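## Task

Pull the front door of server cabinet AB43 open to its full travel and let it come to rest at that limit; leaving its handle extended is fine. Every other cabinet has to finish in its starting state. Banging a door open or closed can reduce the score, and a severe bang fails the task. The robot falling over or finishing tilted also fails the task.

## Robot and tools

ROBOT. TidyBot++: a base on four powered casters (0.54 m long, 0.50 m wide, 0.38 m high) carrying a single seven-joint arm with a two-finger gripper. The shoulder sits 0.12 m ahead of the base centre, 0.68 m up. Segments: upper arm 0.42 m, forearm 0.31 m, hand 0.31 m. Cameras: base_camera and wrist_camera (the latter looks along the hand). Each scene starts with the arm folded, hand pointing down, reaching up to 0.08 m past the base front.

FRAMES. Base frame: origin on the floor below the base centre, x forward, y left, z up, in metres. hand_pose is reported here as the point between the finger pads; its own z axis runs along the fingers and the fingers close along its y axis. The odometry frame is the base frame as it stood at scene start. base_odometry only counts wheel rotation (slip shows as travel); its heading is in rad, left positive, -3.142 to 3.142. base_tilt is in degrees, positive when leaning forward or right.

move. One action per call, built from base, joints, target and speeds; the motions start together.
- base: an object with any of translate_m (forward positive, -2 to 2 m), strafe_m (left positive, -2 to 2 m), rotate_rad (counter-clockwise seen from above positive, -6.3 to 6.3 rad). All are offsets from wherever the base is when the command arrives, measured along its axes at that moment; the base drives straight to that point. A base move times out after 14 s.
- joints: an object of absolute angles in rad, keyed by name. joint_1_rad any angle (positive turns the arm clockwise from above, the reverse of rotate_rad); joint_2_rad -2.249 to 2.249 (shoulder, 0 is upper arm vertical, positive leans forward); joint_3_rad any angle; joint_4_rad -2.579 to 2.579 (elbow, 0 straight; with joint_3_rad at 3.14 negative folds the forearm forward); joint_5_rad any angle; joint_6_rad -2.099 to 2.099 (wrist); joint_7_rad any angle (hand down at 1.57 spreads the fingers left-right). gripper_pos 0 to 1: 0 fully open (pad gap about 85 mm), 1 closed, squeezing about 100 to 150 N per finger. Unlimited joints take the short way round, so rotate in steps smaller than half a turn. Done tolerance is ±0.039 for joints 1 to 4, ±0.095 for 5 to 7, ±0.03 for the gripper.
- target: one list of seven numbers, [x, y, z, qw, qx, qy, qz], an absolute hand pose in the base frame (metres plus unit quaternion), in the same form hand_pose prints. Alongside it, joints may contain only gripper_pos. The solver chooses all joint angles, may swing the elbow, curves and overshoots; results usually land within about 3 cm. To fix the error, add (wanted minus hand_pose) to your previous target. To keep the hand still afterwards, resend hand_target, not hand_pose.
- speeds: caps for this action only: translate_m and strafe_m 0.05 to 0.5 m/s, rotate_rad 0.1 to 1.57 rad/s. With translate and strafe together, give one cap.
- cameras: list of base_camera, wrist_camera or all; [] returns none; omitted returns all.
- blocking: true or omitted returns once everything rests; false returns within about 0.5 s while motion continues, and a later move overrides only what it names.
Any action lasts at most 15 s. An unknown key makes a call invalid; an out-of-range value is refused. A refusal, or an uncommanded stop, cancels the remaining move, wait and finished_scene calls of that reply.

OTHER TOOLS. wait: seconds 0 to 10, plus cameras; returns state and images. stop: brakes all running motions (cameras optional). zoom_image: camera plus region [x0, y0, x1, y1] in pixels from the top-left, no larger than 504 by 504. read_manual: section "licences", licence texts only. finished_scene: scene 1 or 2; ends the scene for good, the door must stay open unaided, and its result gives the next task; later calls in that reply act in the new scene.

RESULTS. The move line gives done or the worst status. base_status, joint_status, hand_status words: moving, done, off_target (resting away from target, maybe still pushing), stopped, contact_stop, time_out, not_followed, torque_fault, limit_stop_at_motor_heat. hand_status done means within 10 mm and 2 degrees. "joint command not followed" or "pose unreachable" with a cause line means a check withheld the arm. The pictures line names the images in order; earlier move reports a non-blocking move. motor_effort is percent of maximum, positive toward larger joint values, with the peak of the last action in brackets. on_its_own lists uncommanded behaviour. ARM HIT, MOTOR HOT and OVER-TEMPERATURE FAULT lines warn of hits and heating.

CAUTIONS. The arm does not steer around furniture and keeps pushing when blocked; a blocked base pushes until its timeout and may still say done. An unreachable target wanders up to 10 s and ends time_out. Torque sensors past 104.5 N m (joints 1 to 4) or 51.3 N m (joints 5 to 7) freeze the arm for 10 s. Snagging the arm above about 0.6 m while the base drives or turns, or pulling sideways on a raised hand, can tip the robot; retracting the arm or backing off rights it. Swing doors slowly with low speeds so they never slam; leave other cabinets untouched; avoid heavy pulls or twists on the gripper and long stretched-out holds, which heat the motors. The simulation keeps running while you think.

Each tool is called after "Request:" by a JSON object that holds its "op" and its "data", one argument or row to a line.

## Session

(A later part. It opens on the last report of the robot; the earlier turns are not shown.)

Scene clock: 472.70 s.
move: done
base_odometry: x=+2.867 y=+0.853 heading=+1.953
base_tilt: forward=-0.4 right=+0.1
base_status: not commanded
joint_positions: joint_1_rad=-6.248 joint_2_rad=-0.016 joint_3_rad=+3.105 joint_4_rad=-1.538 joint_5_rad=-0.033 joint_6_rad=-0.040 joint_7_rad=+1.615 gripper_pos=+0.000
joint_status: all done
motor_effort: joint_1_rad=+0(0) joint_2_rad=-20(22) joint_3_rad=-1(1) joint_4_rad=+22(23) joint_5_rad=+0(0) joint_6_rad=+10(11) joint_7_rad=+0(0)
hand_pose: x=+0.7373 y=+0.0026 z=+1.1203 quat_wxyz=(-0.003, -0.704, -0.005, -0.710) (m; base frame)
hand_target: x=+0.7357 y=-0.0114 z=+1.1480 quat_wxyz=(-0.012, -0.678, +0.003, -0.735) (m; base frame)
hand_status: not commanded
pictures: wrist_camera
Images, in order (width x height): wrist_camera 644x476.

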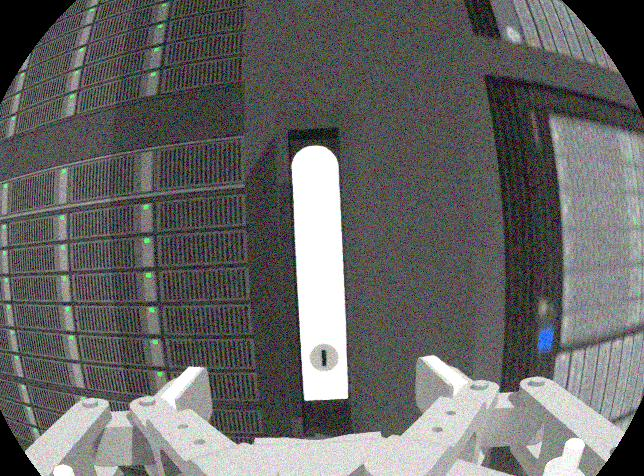

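Request:
{"op": "move", "data": {
  "joints": {"joint_2_rad": 0.079, "joint_4_rad": -1.424, "joint_6_rad": 0.012},
  "cameras": ["wrist_camera"]
}}

Request:
{"op": "zoom_image", "data": {
  "camera": "wrist_camera",
  "region": [180, 220, 460, 470]
}}

Scene clock: 494.20 s.
move: done
base_odometry: x=+2.867 y=+0.853 heading=+1.953
base_tilt: forward=-0.3 right=+0.2
base_status: not commanded
joint_positions: joint_1_rad=-6.248 joint_2_rad=+0.081 joint_3_rad=+3.105 joint_4_rad=-1.441 joint_5_rad=-0.033 joint_6_rad=-0.039 joint_7_rad=+1.615 gripper_pos=+0.000
joint_status: all done
motor_effort: joint_1_rad=+0(0) joint_2_rad=-24(26) joint_3_rad=+0(1) joint_4_rad=+22(23) joint_5_rad=+0(0) joint_6_rad=+10(11) joint_7_rad=+0(1)
hand_pose: x=+0.7777 y=+0.0010 z=+1.1198 quat_wxyz=(-0.002, -0.704, -0.004, -0.711) (m; base frame)
hand_target: x=+0.7756 y=-0.0139 z=+1.1475 quat_wxyz=(-0.011, -0.678, +0.005, -0.735) (m; base frame)
hand_status: not commanded
pictures: wrist_camera
Images, in order (width x height): wrist_camera 644x476.

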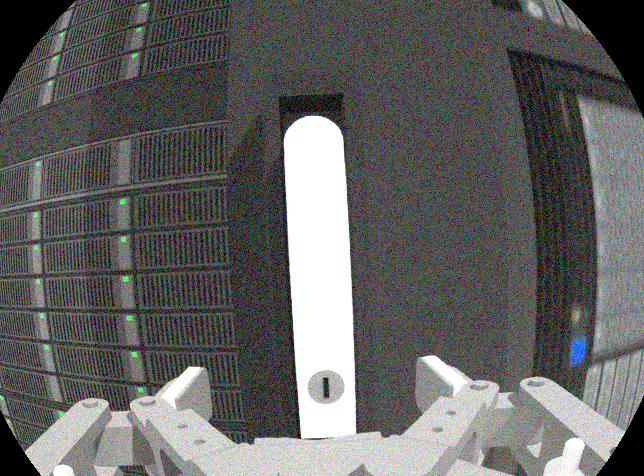

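Scaled by 1.800.

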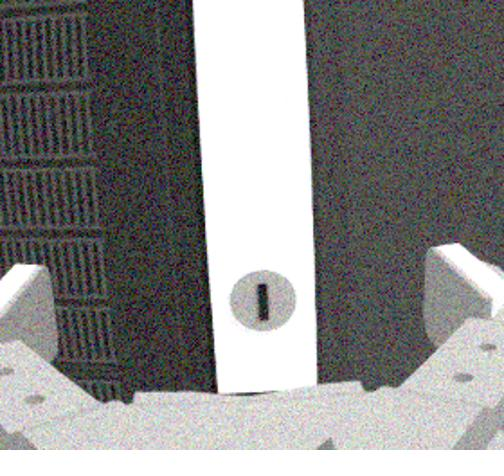

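Request:
{"op": "move", "data": {
  "joints": {"joint_1_rad": 0.069, "joint_2_rad": 0.104, "joint_4_rad": -1.399, "joint_6_rad": 0.012, "joint_7_rad": 1.66},
  "cameras": ["wrist_camera"]
}}

Request:
{"op": "zoom_image", "data": {
  "camera": "wrist_camera",
  "region": [180, 220, 460, 470]
}}

Scene clock: 529.20 s.
move: done
base_odometry: x=+2.867 y=+0.853 heading=+1.953
base_tilt: forward=-0.3 right=+0.2
base_status: not commanded
joint_positions: joint_1_rad=-6.234 joint_2_rad=+0.100 joint_3_rad=+3.105 joint_4_rad=-1.415 joint_5_rad=-0.033 joint_6_rad=-0.039 joint_7_rad=+1.622 gripper_pos=+0.000
joint_status: all done
motor_effort: joint_1_rad=+0(1) joint_2_rad=-24(26) joint_3_rad=+0(1) joint_4_rad=+22(23) joint_5_rad=+0(0) joint_6_rad=+10(11) joint_7_rad=+0(1)
hand_pose: x=+0.7857 y=-0.0087 z=+1.1230 quat_wxyz=(-0.010, -0.701, -0.001, -0.713) (m; base frame)
hand_target: x=+0.7858 y=-0.0226 z=+1.1465 quat_wxyz=(-0.032, -0.678, -0.006, -0.734) (m; base frame)
hand_status: not commanded
pictures: wrist_camera
Images, in order (width x height): wrist_camera 644x476.

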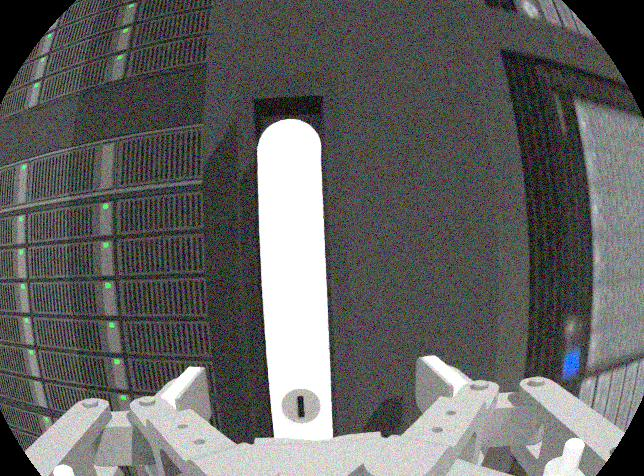

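Scaled by 1.800.

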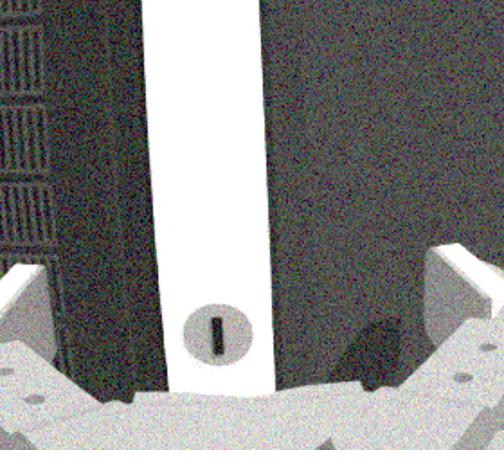

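Request:
{"op": "move", "data": {
  "joints": {"joint_1_rad": 0.060, "joint_2_rad": 0.110, "joint_4_rad": -1.395},
  "cameras": []
}}

Request:
{"op": "move", "data": {
  "joints": {"gripper_pos": 0.78},
  "cameras": ["wrist_camera"]
}}

Request:
{"op": "zoom_image", "data": {
  "camera": "wrist_camera",
  "region": [180, 220, 460, 470]
}}

Scene clock: 544.30 s.
move: done
base_odometry: x=+2.867 y=+0.853 heading=+1.953
base_tilt: forward=-0.4 right=+0.1
base_status: not commanded
joint_positions: joint_1_rad=-6.234 joint_2_rad=+0.104 joint_3_rad=+3.105 joint_4_rad=-1.413 joint_5_rad=-0.033 joint_6_rad=-0.039 joint_7_rad=+1.622 gripper_pos=+0.000
joint_status: all done
motor_effort: joint_1_rad=+0(1) joint_2_rad=-25(25) joint_3_rad=+0(1) joint_4_rad=+22(23) joint_5_rad=+0(0) joint_6_rad=+10(10) joint_7_rad=+0(0)
hand_pose: x=+0.7873 y=-0.0088 z=+1.1218 quat_wxyz=(-0.010, -0.702, -0.001, -0.712) (m; base frame)
hand_target: x=+0.7886 y=-0.0167 z=+1.1450 quat_wxyz=(-0.028, -0.679, -0.009, -0.734) (m; base frame)
hand_status: not commanded
pictures: none
No camera images: "cameras" was empty.

Scene clock: 545.53 s.
move: off_target
base_odometry: x=+2.867 y=+0.853 heading=+1.953
base_tilt: forward=-0.4 right=+0.3
base_status: not commanded
joint_positions: joint_1_rad=-6.233 joint_2_rad=+0.089 joint_3_rad=+3.098 joint_4_rad=-1.418 joint_5_rad=-0.033 joint_6_rad=-0.039 joint_7_rad=+1.622 gripper_pos=+0.616
joint_status: gripper_pos off_target (ended at +0.616, target +0.780)
motor_effort: joint_1_rad=-3(7) joint_2_rad=-20(25) joint_3_rad=-2(6) joint_4_rad=+25(28) joint_5_rad=+0(1) joint_6_rad=+13(15) joint_7_rad=+0(1)
hand_pose: x=+0.7808 y=-0.0041 z=+1.1290 quat_wxyz=(-0.007, -0.698, -0.003, -0.716) (m; base frame)
hand_target: x=+0.7886 y=-0.0167 z=+1.1450 quat_wxyz=(-0.028, -0.679, -0.009, -0.734) (m; base frame)
hand_status: not commanded
pictures: wrist_camera
Images, in order (width x height): wrist_camera 644x476.

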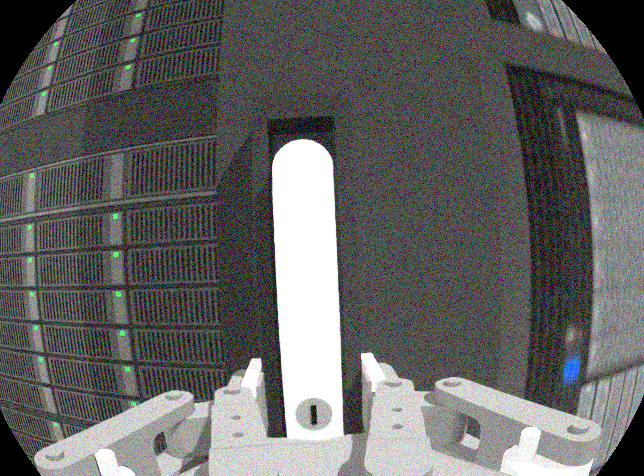

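Scaled by 1.800.

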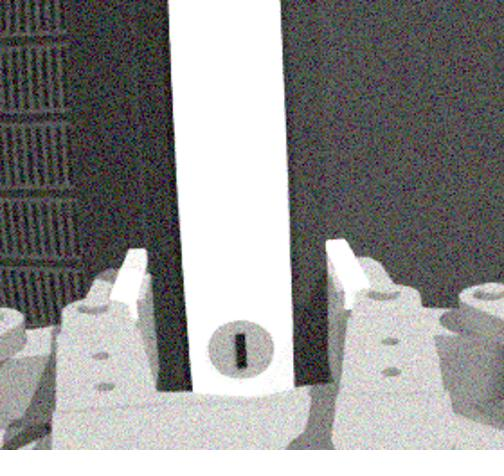

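Request:
{"op": "move", "data": {
  "joints": {"gripper_pos": 0.0},
  "cameras": []
}}

Request:
{"op": "move", "data": {
  "base": {"translate_m": -0.12},
  "cameras": ["wrist_camera"]
}}

Request:
{"op": "move", "data": {
  "joints": {"joint_2_rad": 0.571, "joint_4_rad": -1.955, "joint_6_rad": 1.80},
  "cameras": ["wrist_camera"]
}}

Request:
{"op": "zoom_image", "data": {
  "camera": "wrist_camera",
  "region": [200, 120, 440, 360]
}}

Scene clock: 587.80 s.
move: done
base_odometry: x=+2.867 y=+0.853 heading=+1.953
base_tilt: forward=-0.3 right=+0.2
base_status: not commanded
joint_positions: joint_1_rad=-6.232 joint_2_rad=+0.108 joint_3_rad=+3.098 joint_4_rad=-1.409 joint_5_rad=-0.033 joint_6_rad=-0.031 joint_7_rad=+1.622 gripper_pos=+0.000
joint_status: all done
motor_effort: joint_1_rad=+0(2) joint_2_rad=-25(26) joint_3_rad=-1(2) joint_4_rad=+22(25) joint_5_rad=+0(0) joint_6_rad=+10(12) joint_7_rad=+0(0)
hand_pose: x=+0.7891 y=-0.0053 z=+1.1238 quat_wxyz=(-0.007, -0.699, -0.003, -0.715) (m; base frame)
hand_target: x=+0.7886 y=-0.0167 z=+1.1450 quat_wxyz=(-0.028, -0.679, -0.009, -0.734) (m; base frame)
hand_status: not commanded
pictures: none
No camera images: "cameras" was empty.

Scene clock: 589.20 s.
move: done
base_odometry: x=+2.911 y=+0.742 heading=+1.953
base_tilt: forward=-0.3 right=+0.2
base_status: done
joint_positions: joint_1_rad=-6.232 joint_2_rad=+0.111 joint_3_rad=+3.098 joint_4_rad=-1.408 joint_5_rad=-0.033 joint_6_rad=-0.031 joint_7_rad=+1.622 gripper_pos=+0.000
joint_status: not commanded
motor_effort: joint_1_rad=+0(0) joint_2_rad=-25(28) joint_3_rad=+0(1) joint_4_rad=+22(23) joint_5_rad=+0(0) joint_6_rad=+10(10) joint_7_rad=+0(1)
hand_pose: x=+0.7901 y=-0.0054 z=+1.1227 quat_wxyz=(-0.007, -0.700, -0.003, -0.714) (m; base frame)
hand_target: x=+0.7886 y=-0.0167 z=+1.1450 quat_wxyz=(-0.028, -0.679, -0.009, -0.734) (m; base frame)
hand_status: not commanded
pictures: wrist_camera
Images, in order (width x height): wrist_camera 644x476.

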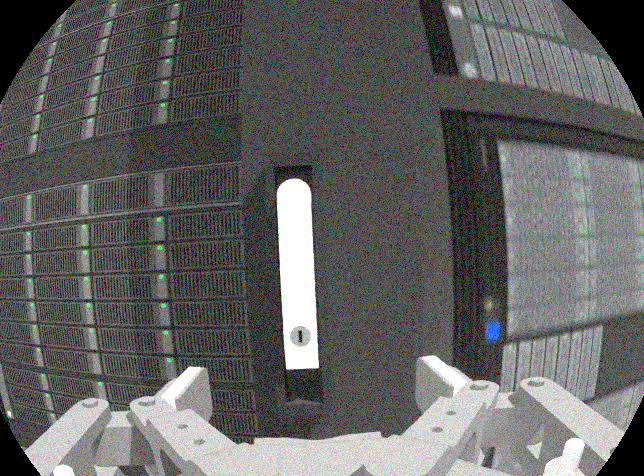

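Scene clock: 591.77 s.
move: done
base_odometry: x=+2.911 y=+0.742 heading=+1.953
base_tilt: forward=-0.3 right=+0.2
base_status: not commanded
joint_positions: joint_1_rad=-6.232 joint_2_rad=+0.576 joint_3_rad=+3.098 joint_4_rad=-1.951 joint_5_rad=-0.033 joint_6_rad=+1.742 joint_7_rad=+1.622 gripper_pos=+0.000
joint_status: all done
motor_effort: joint_1_rad=+0(0) joint_2_rad=-33(34) joint_3_rad=-1(2) joint_4_rad=+13(23) joint_5_rad=+0(1) joint_6_rad=+7(11) joint_7_rad=+0(1)
hand_pose: x=+0.7484 y=-0.0252 z=+0.9985 quat_wxyz=(-0.034, -0.383, +0.018, -0.923) (m; base frame)
hand_target: x=+0.7333 y=-0.0333 z=+1.0121 quat_wxyz=(-0.061, -0.355, +0.012, -0.933) (m; base frame)
hand_status: not commanded
pictures: wrist_camera
Images, in order (width x height): wrist_camera 644x476.

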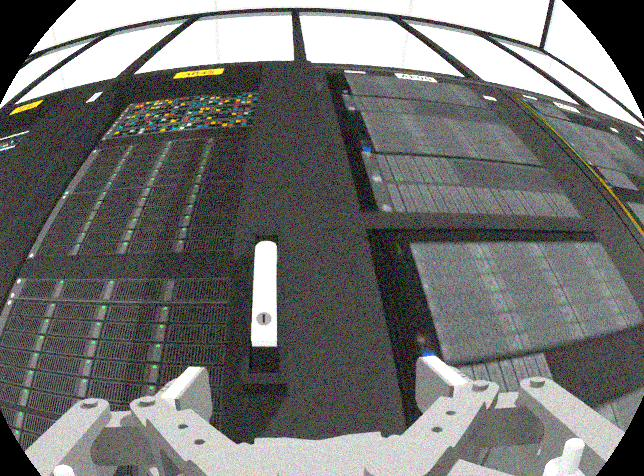

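Scaled by 2.100.

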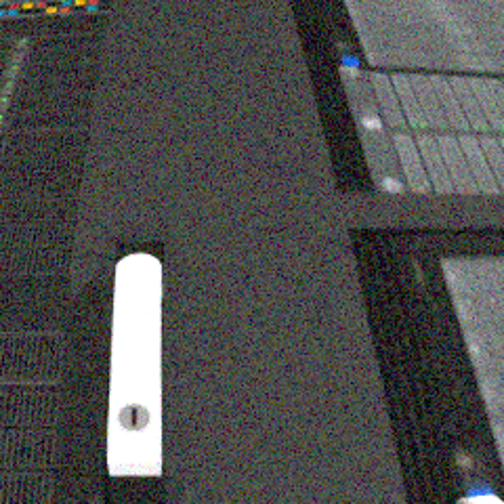

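Request:
{"op": "zoom_image", "data": {
  "camera": "wrist_camera",
  "region": [220, 220, 310, 400]
}}

Scaled by 2.800.

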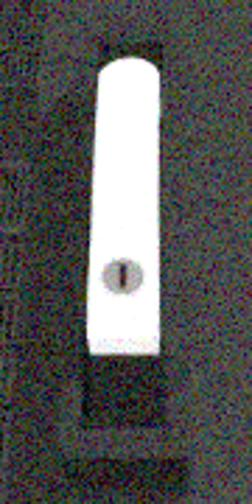

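Request:
{"op": "move", "data": {
  "joints": {"joint_1_rad": 0.020, "joint_2_rad": -0.112, "joint_4_rad": -1.608, "joint_6_rad": -0.10, "joint_7_rad": 1.705},
  "cameras": []
}}

Request:
{"op": "move", "data": {
  "base": {"translate_m": 0.12},
  "cameras": ["wrist_camera"]
}}

Request:
{"op": "zoom_image", "data": {
  "camera": "wrist_camera",
  "region": [240, 120, 400, 410]
}}

Scene clock: 680.77 s.
move: done
base_odometry: x=+2.911 y=+0.742 heading=+1.953
base_tilt: forward=-0.3 right=+0.3
base_status: not commanded
joint_positions: joint_1_rad=-6.242 joint_2_rad=-0.108 joint_3_rad=+3.098 joint_4_rad=-1.626 joint_5_rad=-0.033 joint_6_rad=-0.045 joint_7_rad=+1.626 gripper_pos=+0.000
joint_status: all done
motor_effort: joint_1_rad=+0(1) joint_2_rad=-17(35) joint_3_rad=+0(1) joint_4_rad=+22(22) joint_5_rad=+0(1) joint_6_rad=+10(11) joint_7_rad=+0(1)
hand_pose: x=+0.6985 y=+0.0050 z=+1.1191 quat_wxyz=(-0.008, -0.704, -0.011, -0.710) (m; base frame)
hand_target: x=+0.6961 y=+0.0133 z=+1.1155 quat_wxyz=(-0.030, -0.715, -0.045, -0.697) (m; base frame)
hand_status: not commanded
pictures: none
No camera images: "cameras" was empty.

Scene clock: 682.20 s.
move: done
base_odometry: x=+2.866 y=+0.853 heading=+1.953
base_tilt: forward=-0.3 right=+0.1
base_status: done
joint_positions: joint_1_rad=-6.242 joint_2_rad=-0.103 joint_3_rad=+3.098 joint_4_rad=-1.626 joint_5_rad=-0.033 joint_6_rad=-0.049 joint_7_rad=+1.626 gripper_pos=+0.000
joint_status: not commanded
motor_effort: joint_1_rad=+0(1) joint_2_rad=-18(21) joint_3_rad=-1(1) joint_4_rad=+22(23) joint_5_rad=+0(0) joint_6_rad=+10(11) joint_7_rad=+0(1)
hand_pose: x=+0.7006 y=+0.0053 z=+1.1151 quat_wxyz=(-0.008, -0.707, -0.011, -0.707) (m; base frame)
hand_target: x=+0.6961 y=+0.0133 z=+1.1155 quat_wxyz=(-0.030, -0.715, -0.045, -0.697) (m; base frame)
hand_status: not commanded
pictures: wrist_camera
Images, in order (width x height): wrist_camera 644x476.

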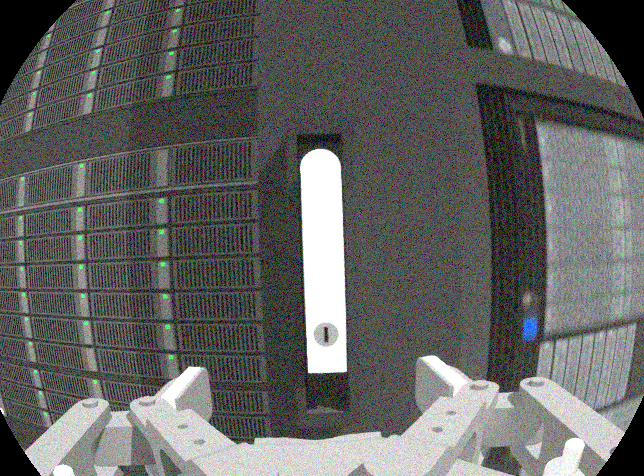

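Scaled by 1.738.

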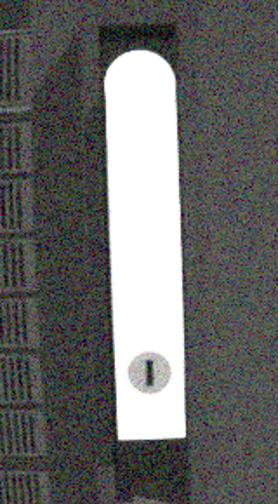

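Request:
{"op": "move", "data": {
  "joints": {"joint_1_rad": 0.073, "joint_2_rad": 0.042, "joint_4_rad": -1.462},
  "cameras": ["wrist_camera"]
}}

Request:
{"op": "zoom_image", "data": {
  "camera": "wrist_camera",
  "region": [180, 220, 460, 470]
}}

Scene clock: 700.33 s.
move: done
base_odometry: x=+2.866 y=+0.853 heading=+1.953
base_tilt: forward=-0.3 right=+0.3
base_status: not commanded
joint_positions: joint_1_rad=-6.228 joint_2_rad=+0.047 joint_3_rad=+3.098 joint_4_rad=-1.481 joint_5_rad=-0.033 joint_6_rad=-0.052 joint_7_rad=+1.626 gripper_pos=+0.000
joint_status: all done
motor_effort: joint_1_rad=+0(1) joint_2_rad=-23(25) joint_3_rad=+0(1) joint_4_rad=+22(23) joint_5_rad=+0(0) joint_6_rad=+10(11) joint_7_rad=+0(1)
hand_pose: x=+0.7635 y=-0.0064 z=+1.1125 quat_wxyz=(-0.010, -0.711, -0.004, -0.704) (m; base frame)
hand_target: x=+0.7606 y=-0.0220 z=+1.1129 quat_wxyz=(-0.046, -0.718, -0.024, -0.694) (m; base frame)
hand_status: not commanded
pictures: wrist_camera
Images, in order (width x height): wrist_camera 644x476.

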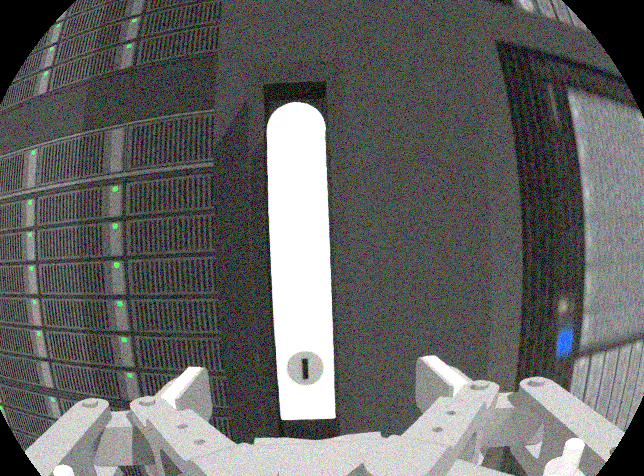

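Scaled by 1.800.

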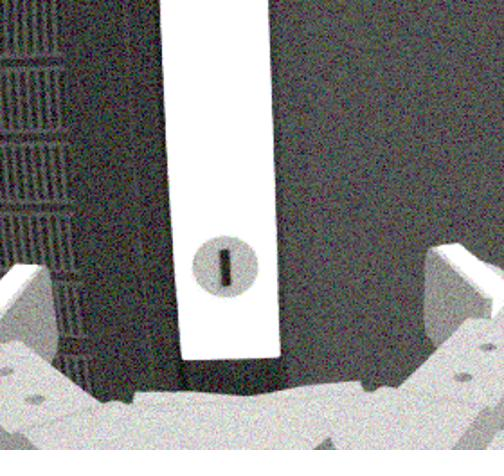

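Request:
{"op": "move", "data": {
  "joints": {"gripper_pos": 0.78},
  "cameras": ["wrist_camera"]
}}

Request:
{"op": "zoom_image", "data": {
  "camera": "wrist_camera",
  "region": [180, 220, 460, 470]
}}

Scene clock: 708.70 s.
move: off_target
base_odometry: x=+2.866 y=+0.853 heading=+1.953
base_tilt: forward=-0.4 right=+0.2
base_status: not commanded
joint_positions: joint_1_rad=-6.227 joint_2_rad=+0.045 joint_3_rad=+3.094 joint_4_rad=-1.481 joint_5_rad=-0.033 joint_6_rad=-0.057 joint_7_rad=+1.626 gripper_pos=+0.624
joint_status: gripper_pos off_target (ended at +0.624, target +0.780)
motor_effort: joint_1_rad=+4(7) joint_2_rad=-22(24) joint_3_rad=+4(7) joint_4_rad=+23(24) joint_5_rad=+0(1) joint_6_rad=+11(12) joint_7_rad=+0(0)
hand_pose: x=+0.7626 y=-0.0044 z=+1.1126 quat_wxyz=(-0.009, -0.711, -0.005, -0.703) (m; base frame)
hand_target: x=+0.7606 y=-0.0220 z=+1.1129 quat_wxyz=(-0.046, -0.718, -0.024, -0.694) (m; base frame)
hand_status: not commanded
pictures: wrist_camera
Images, in order (width x height): wrist_camera 644x476.

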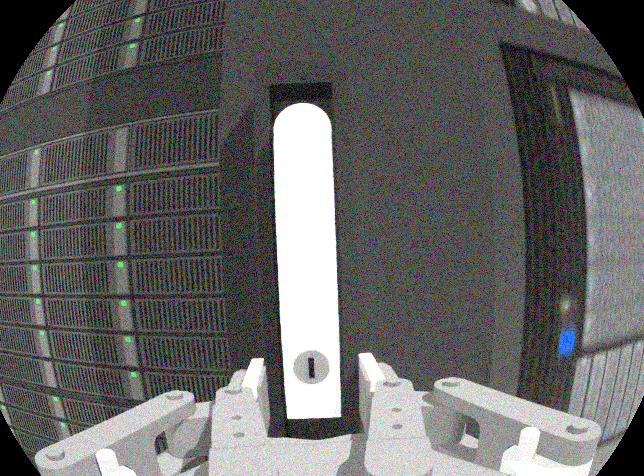

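Scaled by 1.800.

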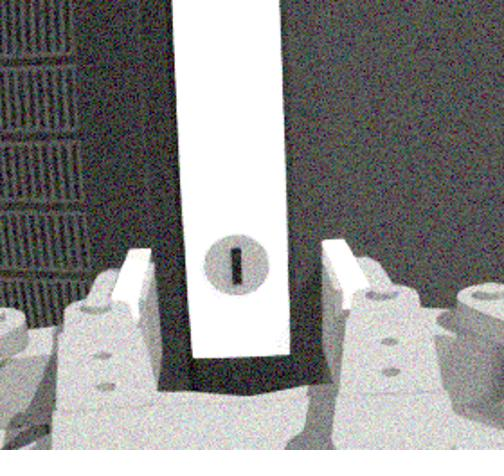

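Request:
{"op": "move", "data": {
  "joints": {"gripper_pos": 0.4},
  "cameras": []
}}

Request:
{"op": "move", "data": {
  "joints": {"joint_2_rad": -0.030, "joint_4_rad": -1.535, "gripper_pos": 0.65},
  "cameras": ["wrist_camera"]
}}

Request:
{"op": "zoom_image", "data": {
  "camera": "wrist_camera",
  "region": [180, 220, 460, 470]
}}

Scene clock: 725.93 s.
move: done
base_odometry: x=+2.866 y=+0.853 heading=+1.953
base_tilt: forward=-0.3 right=+0.1
base_status: not commanded
joint_positions: joint_1_rad=-6.225 joint_2_rad=+0.045 joint_3_rad=+3.096 joint_4_rad=-1.480 joint_5_rad=-0.033 joint_6_rad=-0.057 joint_7_rad=+1.626 gripper_pos=+0.400
joint_status: all done
motor_effort: joint_1_rad=+0(2) joint_2_rad=-23(25) joint_3_rad=+0(3) joint_4_rad=+22(23) joint_5_rad=+0(0) joint_6_rad=+10(11) joint_7_rad=+0(0)
hand_pose: x=+0.7627 y=-0.0075 z=+1.1130 quat_wxyz=(-0.011, -0.711, -0.003, -0.703) (m; base frame)
hand_target: x=+0.7606 y=-0.0220 z=+1.1129 quat_wxyz=(-0.046, -0.718, -0.024, -0.694) (m; base frame)
hand_status: not commanded
pictures: none
No camera images: "cameras" was empty.

Scene clock: 726.77 s.
move: off_target
base_odometry: x=+2.866 y=+0.853 heading=+1.953
base_tilt: forward=-0.2 right=+0.2
base_status: not commanded
joint_positions: joint_1_rad=-6.226 joint_2_rad=+0.031 joint_3_rad=+3.093 joint_4_rad=-1.495 joint_5_rad=-0.033 joint_6_rad=-0.056 joint_7_rad=+1.626 gripper_pos=+0.627
joint_status: joint_2_rad off_target (ended at +0.031, target -0.030); joint_4_rad off_target (ended at -1.495, target -1.535); the others done
motor_effort: joint_1_rad=+1(7) joint_2_rad=-30(31) joint_3_rad=+0(7) joint_4_rad=+16(23) joint_5_rad=+1(1) joint_6_rad=+4(10) joint_7_rad=+0(1)
hand_pose: x=+0.7570 y=-0.0043 z=+1.1127 quat_wxyz=(-0.010, -0.711, -0.005, -0.703) (m; base frame)
hand_target: x=+0.7304 y=-0.0197 z=+1.1124 quat_wxyz=(-0.047, -0.719, -0.025, -0.693) (m; base frame)
hand_status: not commanded
pictures: wrist_camera
Images, in order (width x height): wrist_camera 644x476.

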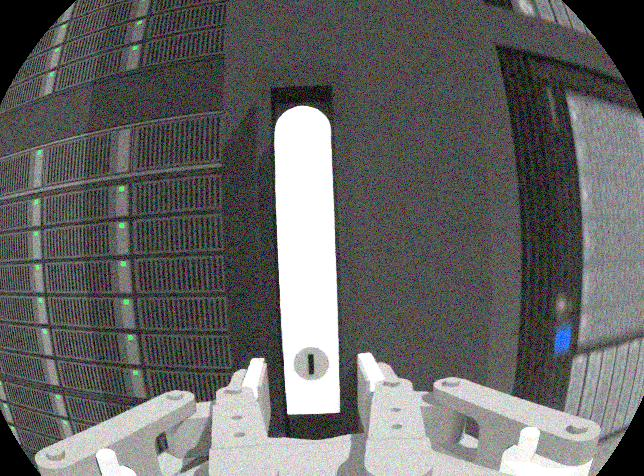

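Scaled by 1.800.

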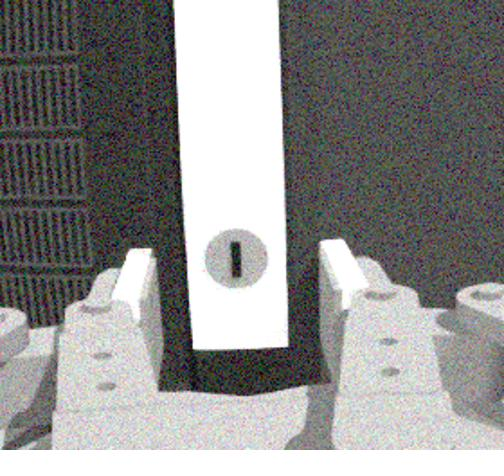

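Request:
{"op": "move", "data": {
  "joints": {"gripper_pos": 0.4},
  "cameras": []
}}

Request:
{"op": "move", "data": {
  "joints": {"gripper_pos": 0.65},
  "cameras": ["wrist_camera"]
}}

Request:
{"op": "zoom_image", "data": {
  "camera": "wrist_camera",
  "region": [180, 220, 460, 470]
}}

Scene clock: 736.67 s.
move: done
base_odometry: x=+2.866 y=+0.853 heading=+1.953
base_tilt: forward=-0.2 right=+0.1
base_status: not commanded
joint_positions: joint_1_rad=-6.222 joint_2_rad=-0.021 joint_3_rad=+3.097 joint_4_rad=-1.542 joint_5_rad=-0.033 joint_6_rad=-0.081 joint_7_rad=+1.627 gripper_pos=+0.400
joint_status: all done
on_its_own: joint_2_rad moved -0.053 to your old target -0.030; joint_4_rad moved -0.047 to your old target -1.535
motor_effort: joint_1_rad=+0(3) joint_2_rad=-21(33) joint_3_rad=-1(3) joint_4_rad=+22(23) joint_5_rad=+0(1) joint_6_rad=+10(11) joint_7_rad=+1(1)
hand_pose: x=+0.7345 y=-0.0079 z=+1.1087 quat_wxyz=(-0.014, -0.718, -0.004, -0.696) (m; base frame)
hand_target: x=+0.7304 y=-0.0197 z=+1.1124 quat_wxyz=(-0.047, -0.719, -0.025, -0.693) (m; base frame)
hand_status: not commanded
pictures: none
No camera images: "cameras" was empty.

Scene clock: 737.33 s.
move: done
base_odometry: x=+2.866 y=+0.853 heading=+1.953
base_tilt: forward=-0.3 right=+0.2
base_status: not commanded
joint_positions: joint_1_rad=-6.222 joint_2_rad=-0.021 joint_3_rad=+3.097 joint_4_rad=-1.542 joint_5_rad=-0.033 joint_6_rad=-0.081 joint_7_rad=+1.627 gripper_pos=+0.650
joint_status: all done
motor_effort: joint_1_rad=+0(0) joint_2_rad=-20(21) joint_3_rad=+0(1) joint_4_rad=+23(23) joint_5_rad=+0(0) joint_6_rad=+10(10) joint_7_rad=+0(0)
hand_pose: x=+0.7345 y=-0.0079 z=+1.1087 quat_wxyz=(-0.014, -0.718, -0.004, -0.696) (m; base frame)
hand_target: x=+0.7304 y=-0.0197 z=+1.1124 quat_wxyz=(-0.047, -0.719, -0.025, -0.693) (m; base frame)
hand_status: not commanded
pictures: wrist_camera
Images, in order (width x height): wrist_camera 644x476.

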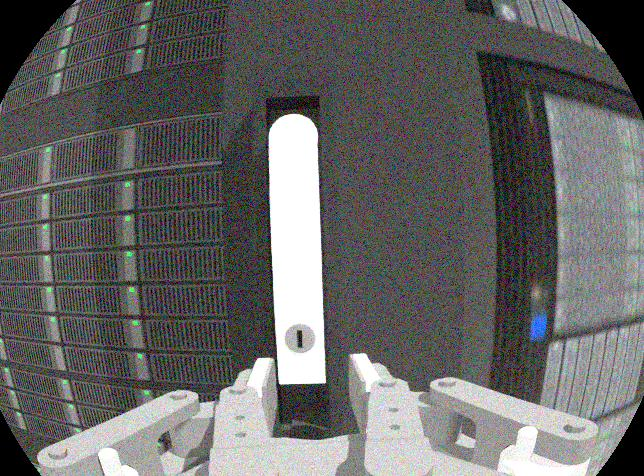

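Scaled by 1.800.

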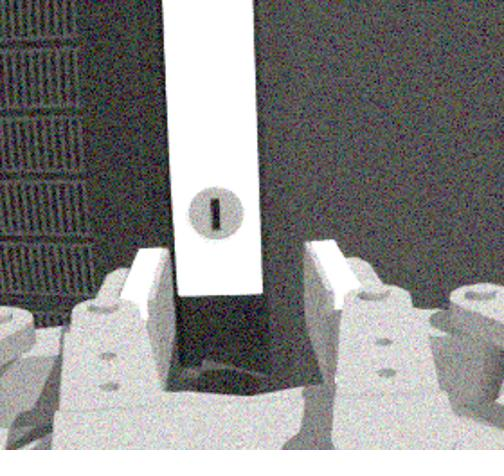

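Request:
{"op": "move", "data": {
  "joints": {"joint_1_rad": 0.030, "joint_2_rad": 0.017, "joint_4_rad": -1.487, "joint_6_rad": 0.0},
  "cameras": ["wrist_camera"]
}}

Request:
{"op": "zoom_image", "data": {
  "camera": "wrist_camera",
  "region": [180, 220, 460, 470]
}}

Scene clock: 755.93 s.
move: done
base_odometry: x=+2.866 y=+0.853 heading=+1.953
base_tilt: forward=-0.4 right=+0.2
base_status: not commanded
joint_positions: joint_1_rad=-6.239 joint_2_rad=+0.007 joint_3_rad=+3.097 joint_4_rad=-1.505 joint_5_rad=-0.033 joint_6_rad=-0.034 joint_7_rad=+1.627 gripper_pos=+0.650
joint_status: all done
motor_effort: joint_1_rad=-1(1) joint_2_rad=-19(21) joint_3_rad=-1(2) joint_4_rad=+24(24) joint_5_rad=+0(0) joint_6_rad=+11(12) joint_7_rad=+0(1)
hand_pose: x=+0.7466 y=+0.0019 z=+1.1287 quat_wxyz=(-0.008, -0.698, -0.009, -0.716) (m; base frame)
hand_target: x=+0.7500 y=+0.0049 z=+1.1443 quat_wxyz=(-0.035, -0.682, -0.036, -0.730) (m; base frame)
hand_status: not commanded
pictures: wrist_camera
Images, in order (width x height): wrist_camera 644x476.

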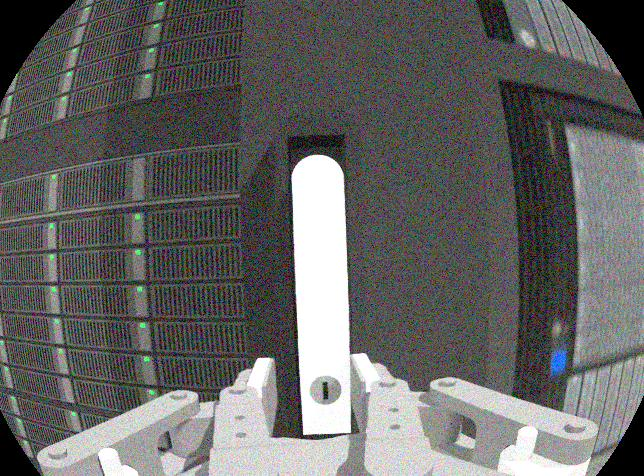

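Scaled by 1.800.

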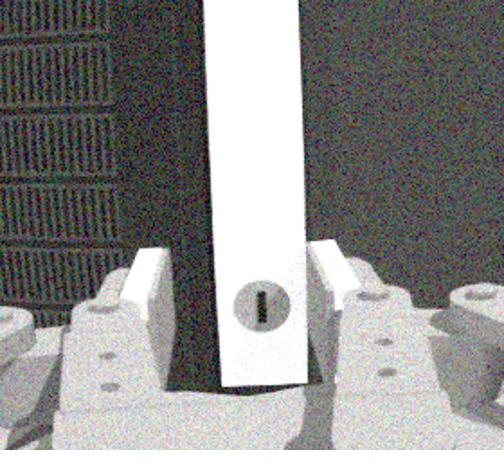

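Request:
{"op": "move", "data": {
  "joints": {"joint_1_rad": 0.068, "joint_2_rad": 0.022, "joint_4_rad": -1.500},
  "cameras": ["wrist_camera"]
}}

Request:
{"op": "zoom_image", "data": {
  "camera": "wrist_camera",
  "region": [180, 220, 460, 470]
}}

Scene clock: 778.07 s.
move: done
base_odometry: x=+2.866 y=+0.853 heading=+1.953
base_tilt: forward=-0.4 right=+0.1
base_status: not commanded
joint_positions: joint_1_rad=-6.230 joint_2_rad=+0.008 joint_3_rad=+3.097 joint_4_rad=-1.505 joint_5_rad=-0.033 joint_6_rad=-0.034 joint_7_rad=+1.627 gripper_pos=+0.650
joint_status: all done
motor_effort: joint_1_rad=+0(2) joint_2_rad=-19(20) joint_3_rad=+0(2) joint_4_rad=+22(24) joint_5_rad=+0(0) joint_6_rad=+10(11) joint_7_rad=+0(1)
hand_pose: x=+0.7467 y=-0.0041 z=+1.1284 quat_wxyz=(-0.011, -0.698, -0.005, -0.716) (m; base frame)
hand_target: x=+0.7524 y=-0.0192 z=+1.1330 quat_wxyz=(-0.048, -0.689, -0.024, -0.723) (m; base frame)
hand_status: not commanded
pictures: wrist_camera
Images, in order (width x height): wrist_camera 644x476.

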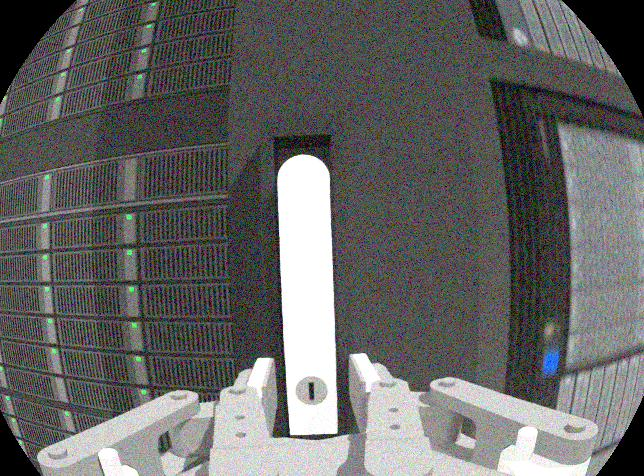

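Scaled by 1.800.

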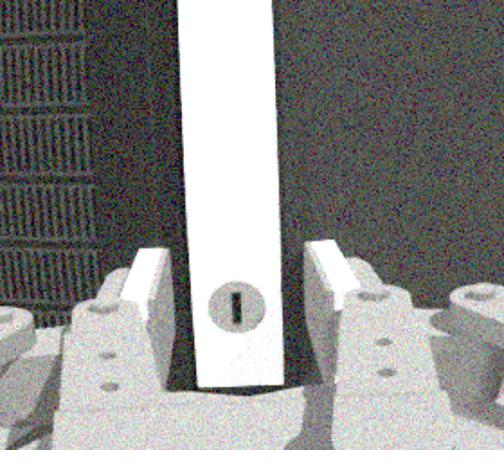

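Request:
{"op": "move", "data": {
  "joints": {"gripper_pos": 0.78},
  "cameras": ["wrist_camera"]
}}

Scene clock: 825.70 s.
move: done
base_odometry: x=+2.866 y=+0.853 heading=+1.953
base_tilt: forward=-0.3 right=+0.2
base_status: not commanded
joint_positions: joint_1_rad=-6.228 joint_2_rad=+0.006 joint_3_rad=+3.095 joint_4_rad=-1.506 joint_5_rad=-0.033 joint_6_rad=-0.034 joint_7_rad=+1.627 gripper_pos=+0.777
joint_status: all done
motor_effort: joint_1_rad=+2(8) joint_2_rad=-17(18) joint_3_rad=+2(7) joint_4_rad=+23(24) joint_5_rad=+0(0) joint_6_rad=+11(11) joint_7_rad=+0(0)
hand_pose: x=+0.7460 y=-0.0041 z=+1.1287 quat_wxyz=(-0.011, -0.698, -0.005, -0.716) (m; base frame)
hand_target: x=+0.7524 y=-0.0192 z=+1.1330 quat_wxyz=(-0.048, -0.689, -0.024, -0.723) (m; base frame)
hand_status: not commanded
pictures: wrist_camera
Images, in order (width x height): wrist_camera 644x476.

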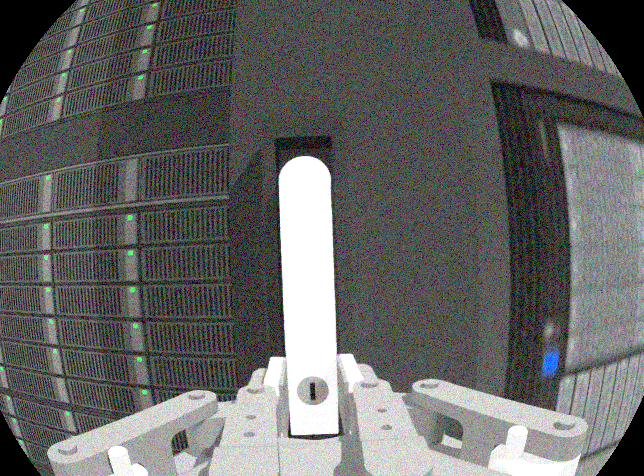

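Request:
{"op": "zoom_image", "data": {
  "camera": "wrist_camera",
  "region": [220, 300, 420, 476]
}}

Scaled by 2.520.

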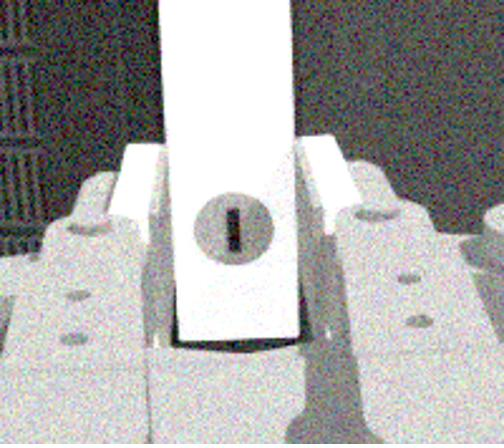

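Request:
{"op": "move", "data": {
  "joints": {"gripper_pos": 0.86},
  "cameras": ["wrist_camera"]
}}

Request:
{"op": "zoom_image", "data": {
  "camera": "wrist_camera",
  "region": [220, 300, 420, 476]
}}

Scene clock: 840.47 s.
move: off_target
base_odometry: x=+2.866 y=+0.853 heading=+1.953
base_tilt: forward=-0.3 right=+0.2
base_status: not commanded
joint_positions: joint_1_rad=-6.227 joint_2_rad=+0.005 joint_3_rad=+3.093 joint_4_rad=-1.507 joint_5_rad=-0.033 joint_6_rad=-0.034 joint_7_rad=+1.627 gripper_pos=+0.821
joint_status: gripper_pos off_target (ended at +0.821, target +0.860)
motor_effort: joint_1_rad=-1(6) joint_2_rad=-18(18) joint_3_rad=-1(6) joint_4_rad=+23(24) joint_5_rad=+0(1) joint_6_rad=+10(12) joint_7_rad=+0(1)
hand_pose: x=+0.7456 y=-0.0031 z=+1.1287 quat_wxyz=(-0.011, -0.698, -0.006, -0.716) (m; base frame)
hand_target: x=+0.7524 y=-0.0192 z=+1.1330 quat_wxyz=(-0.048, -0.689, -0.024, -0.723) (m; base frame)
hand_status: not commanded
pictures: wrist_camera
Images, in order (width x height): wrist_camera 644x476.

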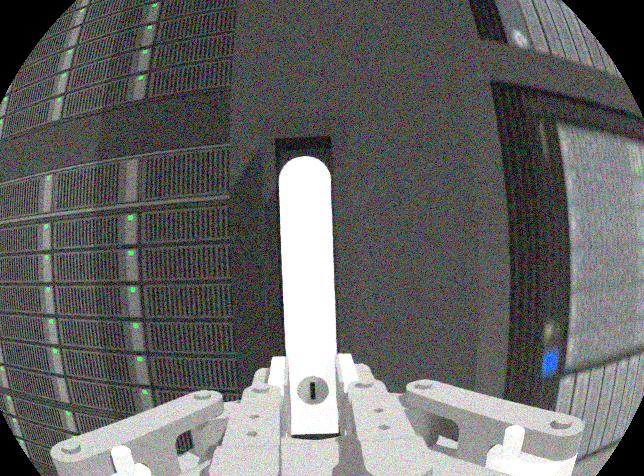

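Scaled by 2.520.

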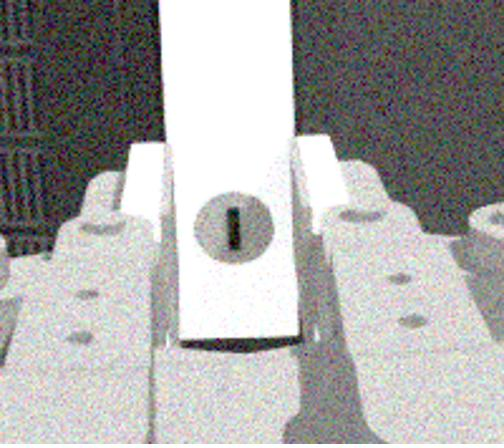

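Request:
{"op": "move", "data": {
  "joints": {"gripper_pos": 0.9},
  "cameras": []
}}

Request:
{"op": "move", "data": {
  "base": {"translate_m": -0.03},
  "speeds": {"translate_m": 0.05},
  "cameras": ["wrist_camera"]
}}

Scene clock: 866.53 s.
move: off_target
base_odometry: x=+2.866 y=+0.853 heading=+1.953
base_tilt: forward=-0.4 right=+0.2
base_status: not commanded
joint_positions: joint_1_rad=-6.227 joint_2_rad=+0.005 joint_3_rad=+3.094 joint_4_rad=-1.507 joint_5_rad=-0.033 joint_6_rad=-0.034 joint_7_rad=+1.627 gripper_pos=+0.821
joint_status: gripper_pos off_target (ended at +0.821, target +0.900)
motor_effort: joint_1_rad=+4(6) joint_2_rad=-17(18) joint_3_rad=+4(6) joint_4_rad=+22(23) joint_5_rad=+0(0) joint_6_rad=+11(11) joint_7_rad=+0(1)
hand_pose: x=+0.7456 y=-0.0043 z=+1.1287 quat_wxyz=(-0.011, -0.698, -0.005, -0.716) (m; base frame)
hand_target: x=+0.7524 y=-0.0192 z=+1.1330 quat_wxyz=(-0.048, -0.689, -0.024, -0.723) (m; base frame)
hand_status: not commanded
pictures: none
No camera images: "cameras" was empty.

Scene clock: 867.53 s.
move: done
base_odometry: x=+2.878 y=+0.825 heading=+1.953
base_tilt: forward=-0.2 right=+0.2
base_status: done
joint_positions: joint_1_rad=-6.227 joint_2_rad=+0.033 joint_3_rad=+3.093 joint_4_rad=-1.485 joint_5_rad=-0.033 joint_6_rad=-0.017 joint_7_rad=+1.627 gripper_pos=+0.824
joint_status: not commanded
motor_effort: joint_1_rad=+2(5) joint_2_rad=-23(25) joint_3_rad=+2(4) joint_4_rad=+18(22) joint_5_rad=+0(1) joint_6_rad=+7(10) joint_7_rad=+0(1)
hand_pose: x=+0.7575 y=-0.0044 z=+1.1298 quat_wxyz=(-0.011, -0.695, -0.005, -0.719) (m; base frame)
hand_target: x=+0.7524 y=-0.0192 z=+1.1330 quat_wxyz=(-0.048, -0.689, -0.024, -0.723) (m; base frame)
hand_status: not commanded
pictures: wrist_camera
Images, in order (width x height): wrist_camera 644x476.

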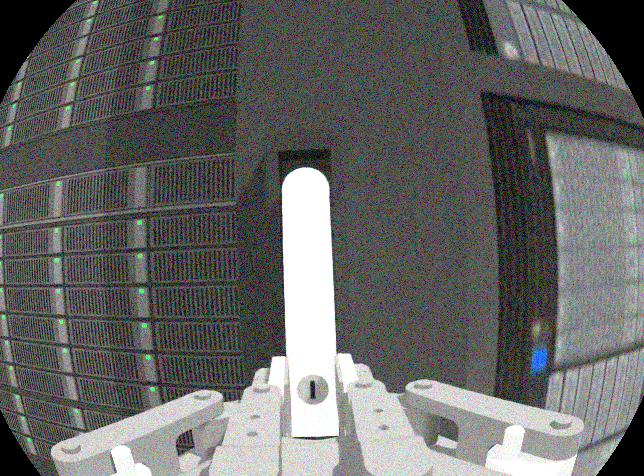

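Request:
{"op": "move", "data": {
  "base": {"translate_m": -0.03},
  "speeds": {"translate_m": 0.05},
  "cameras": ["wrist_camera"]
}}

Request:
{"op": "zoom_image", "data": {
  "camera": "wrist_camera",
  "region": [220, 140, 420, 476]
}}

Scene clock: 876.13 s.
move: done
base_odometry: x=+2.889 y=+0.797 heading=+1.954
base_tilt: forward=-0.3 right=+0.3
base_status: done
joint_positions: joint_1_rad=-6.227 joint_2_rad=+0.036 joint_3_rad=+3.093 joint_4_rad=-1.474 joint_5_rad=-0.033 joint_6_rad=-0.007 joint_7_rad=+1.627 gripper_pos=+0.834
joint_status: not commanded
motor_effort: joint_1_rad=+3(3) joint_2_rad=-23(26) joint_3_rad=+2(3) joint_4_rad=+17(18) joint_5_rad=+0(1) joint_6_rad=+6(7) joint_7_rad=+0(1)
hand_pose: x=+0.7580 y=-0.0046 z=+1.1381 quat_wxyz=(-0.011, -0.688, -0.005, -0.726) (m; base frame)
hand_target: x=+0.7524 y=-0.0192 z=+1.1330 quat_wxyz=(-0.048, -0.689, -0.024, -0.723) (m; base frame)
hand_status: not commanded
pictures: wrist_camera
Images, in order (width x height): wrist_camera 644x476.

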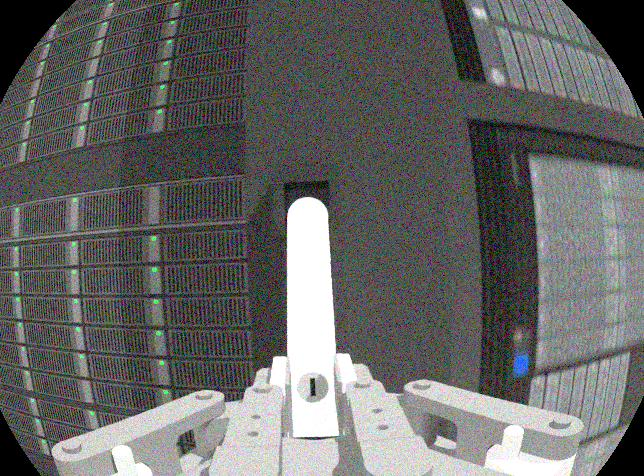

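Scaled by 1.500.

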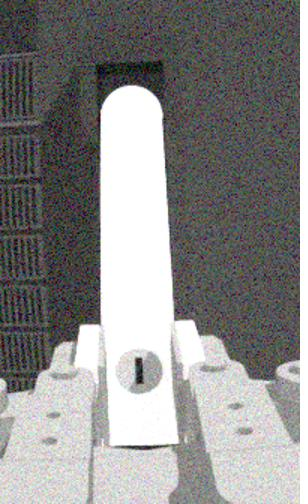

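Request:
{"op": "move", "data": {
  "base": {"translate_m": -0.02},
  "speeds": {"translate_m": 0.05},
  "joints": {"joint_2_rad": 0.036, "joint_4_rad": -1.35, "joint_6_rad": -0.2, "gripper_pos": 0.95},
  "cameras": ["wrist_camera"]
}}

Scene clock: 923.50 s.
move: off_target
base_odometry: x=+2.896 y=+0.779 heading=+1.954
base_tilt: forward=-0.4 right=+0.2
base_status: done
joint_positions: joint_1_rad=-6.227 joint_2_rad=+0.072 joint_3_rad=+3.095 joint_4_rad=-1.364 joint_5_rad=-0.033 joint_6_rad=-0.138 joint_7_rad=+1.627 gripper_pos=+0.838
joint_status: gripper_pos off_target (ended at +0.838, target +0.950); the others done
motor_effort: joint_1_rad=+0(4) joint_2_rad=-29(32) joint_3_rad=-1(4) joint_4_rad=+21(21) joint_5_rad=+0(1) joint_6_rad=+8(8) joint_7_rad=+0(1)
hand_pose: x=+0.7713 y=-0.0049 z=+1.1432 quat_wxyz=(-0.009, -0.708, -0.006, -0.706) (m; base frame)
hand_target: x=+0.7537 y=-0.0175 z=+1.1554 quat_wxyz=(-0.044, -0.712, -0.027, -0.700) (m; base frame)
hand_status: not commanded
pictures: wrist_camera
Images, in order (width x height): wrist_camera 644x476.

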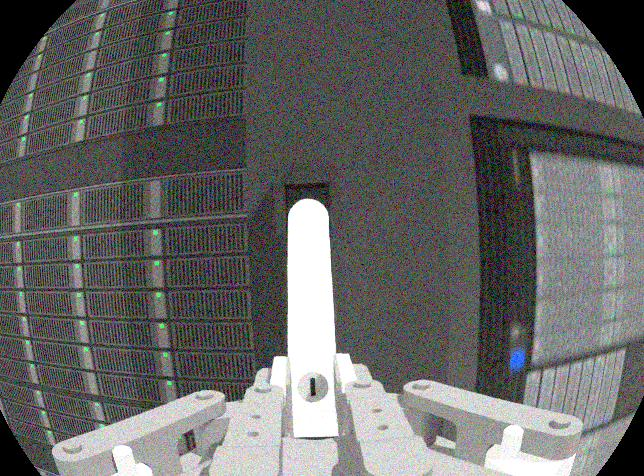

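Request:
{"op": "move", "data": {
  "base": {"translate_m": -0.025},
  "speeds": {"translate_m": 0.05},
  "cameras": ["wrist_camera", "base_camera"]
}}

Scene clock: 936.10 s.
move: done
base_odometry: x=+2.905 y=+0.756 heading=+1.954
base_tilt: forward=-0.3 right=+0.2
base_status: done
joint_positions: joint_1_rad=-6.215 joint_2_rad=+0.037 joint_3_rad=+3.107 joint_4_rad=-1.358 joint_5_rad=-0.033 joint_6_rad=-0.189 joint_7_rad=+1.628 gripper_pos=+0.950
joint_status: not commanded
on_its_own: gripper_pos moved +0.112 to your old target +0.950
motor_effort: joint_1_rad=+0(5) joint_2_rad=-22(41) joint_3_rad=+0(4) joint_4_rad=+22(24) joint_5_rad=+0(1) joint_6_rad=+10(11) joint_7_rad=+0(1)
hand_pose: x=+0.7545 y=-0.0186 z=+1.1534 quat_wxyz=(-0.018, -0.712, +0.001, -0.702) (m; base frame)
hand_target: x=+0.7537 y=-0.0175 z=+1.1554 quat_wxyz=(-0.044, -0.712, -0.027, -0.700) (m; base frame)
hand_status: not commanded
pictures: base_camera, wrist_camera
Images, in order (width x height): base_camera 644x364, wrist_camera 644x476.

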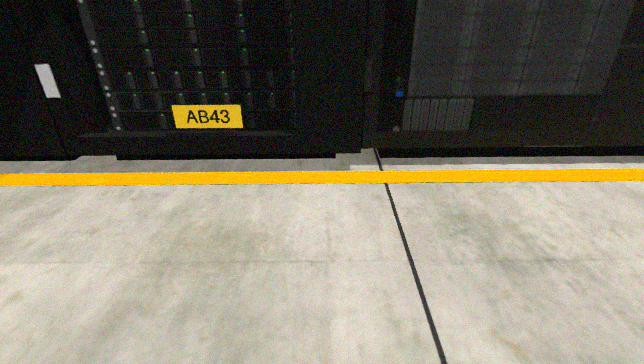

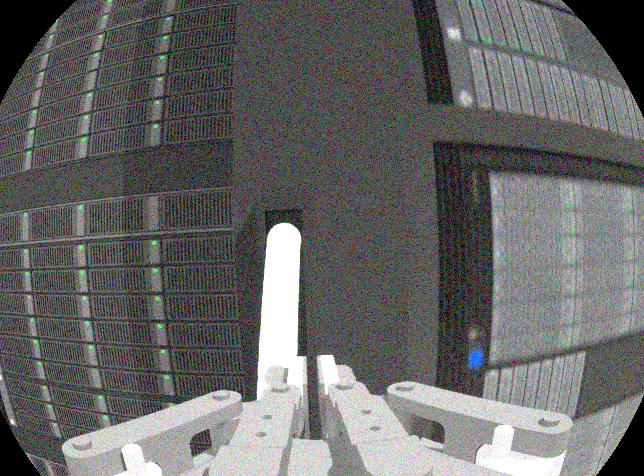

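Request:
{"op": "zoom_image", "data": {
  "camera": "wrist_camera",
  "region": [200, 180, 400, 476]
}}

Scaled by 1.703.

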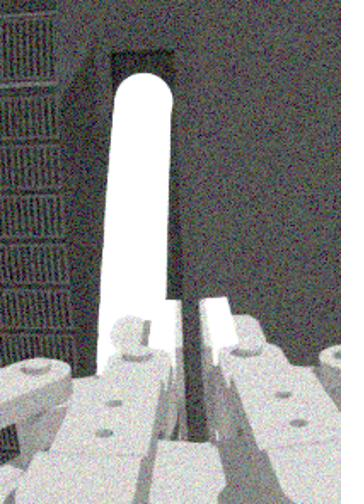

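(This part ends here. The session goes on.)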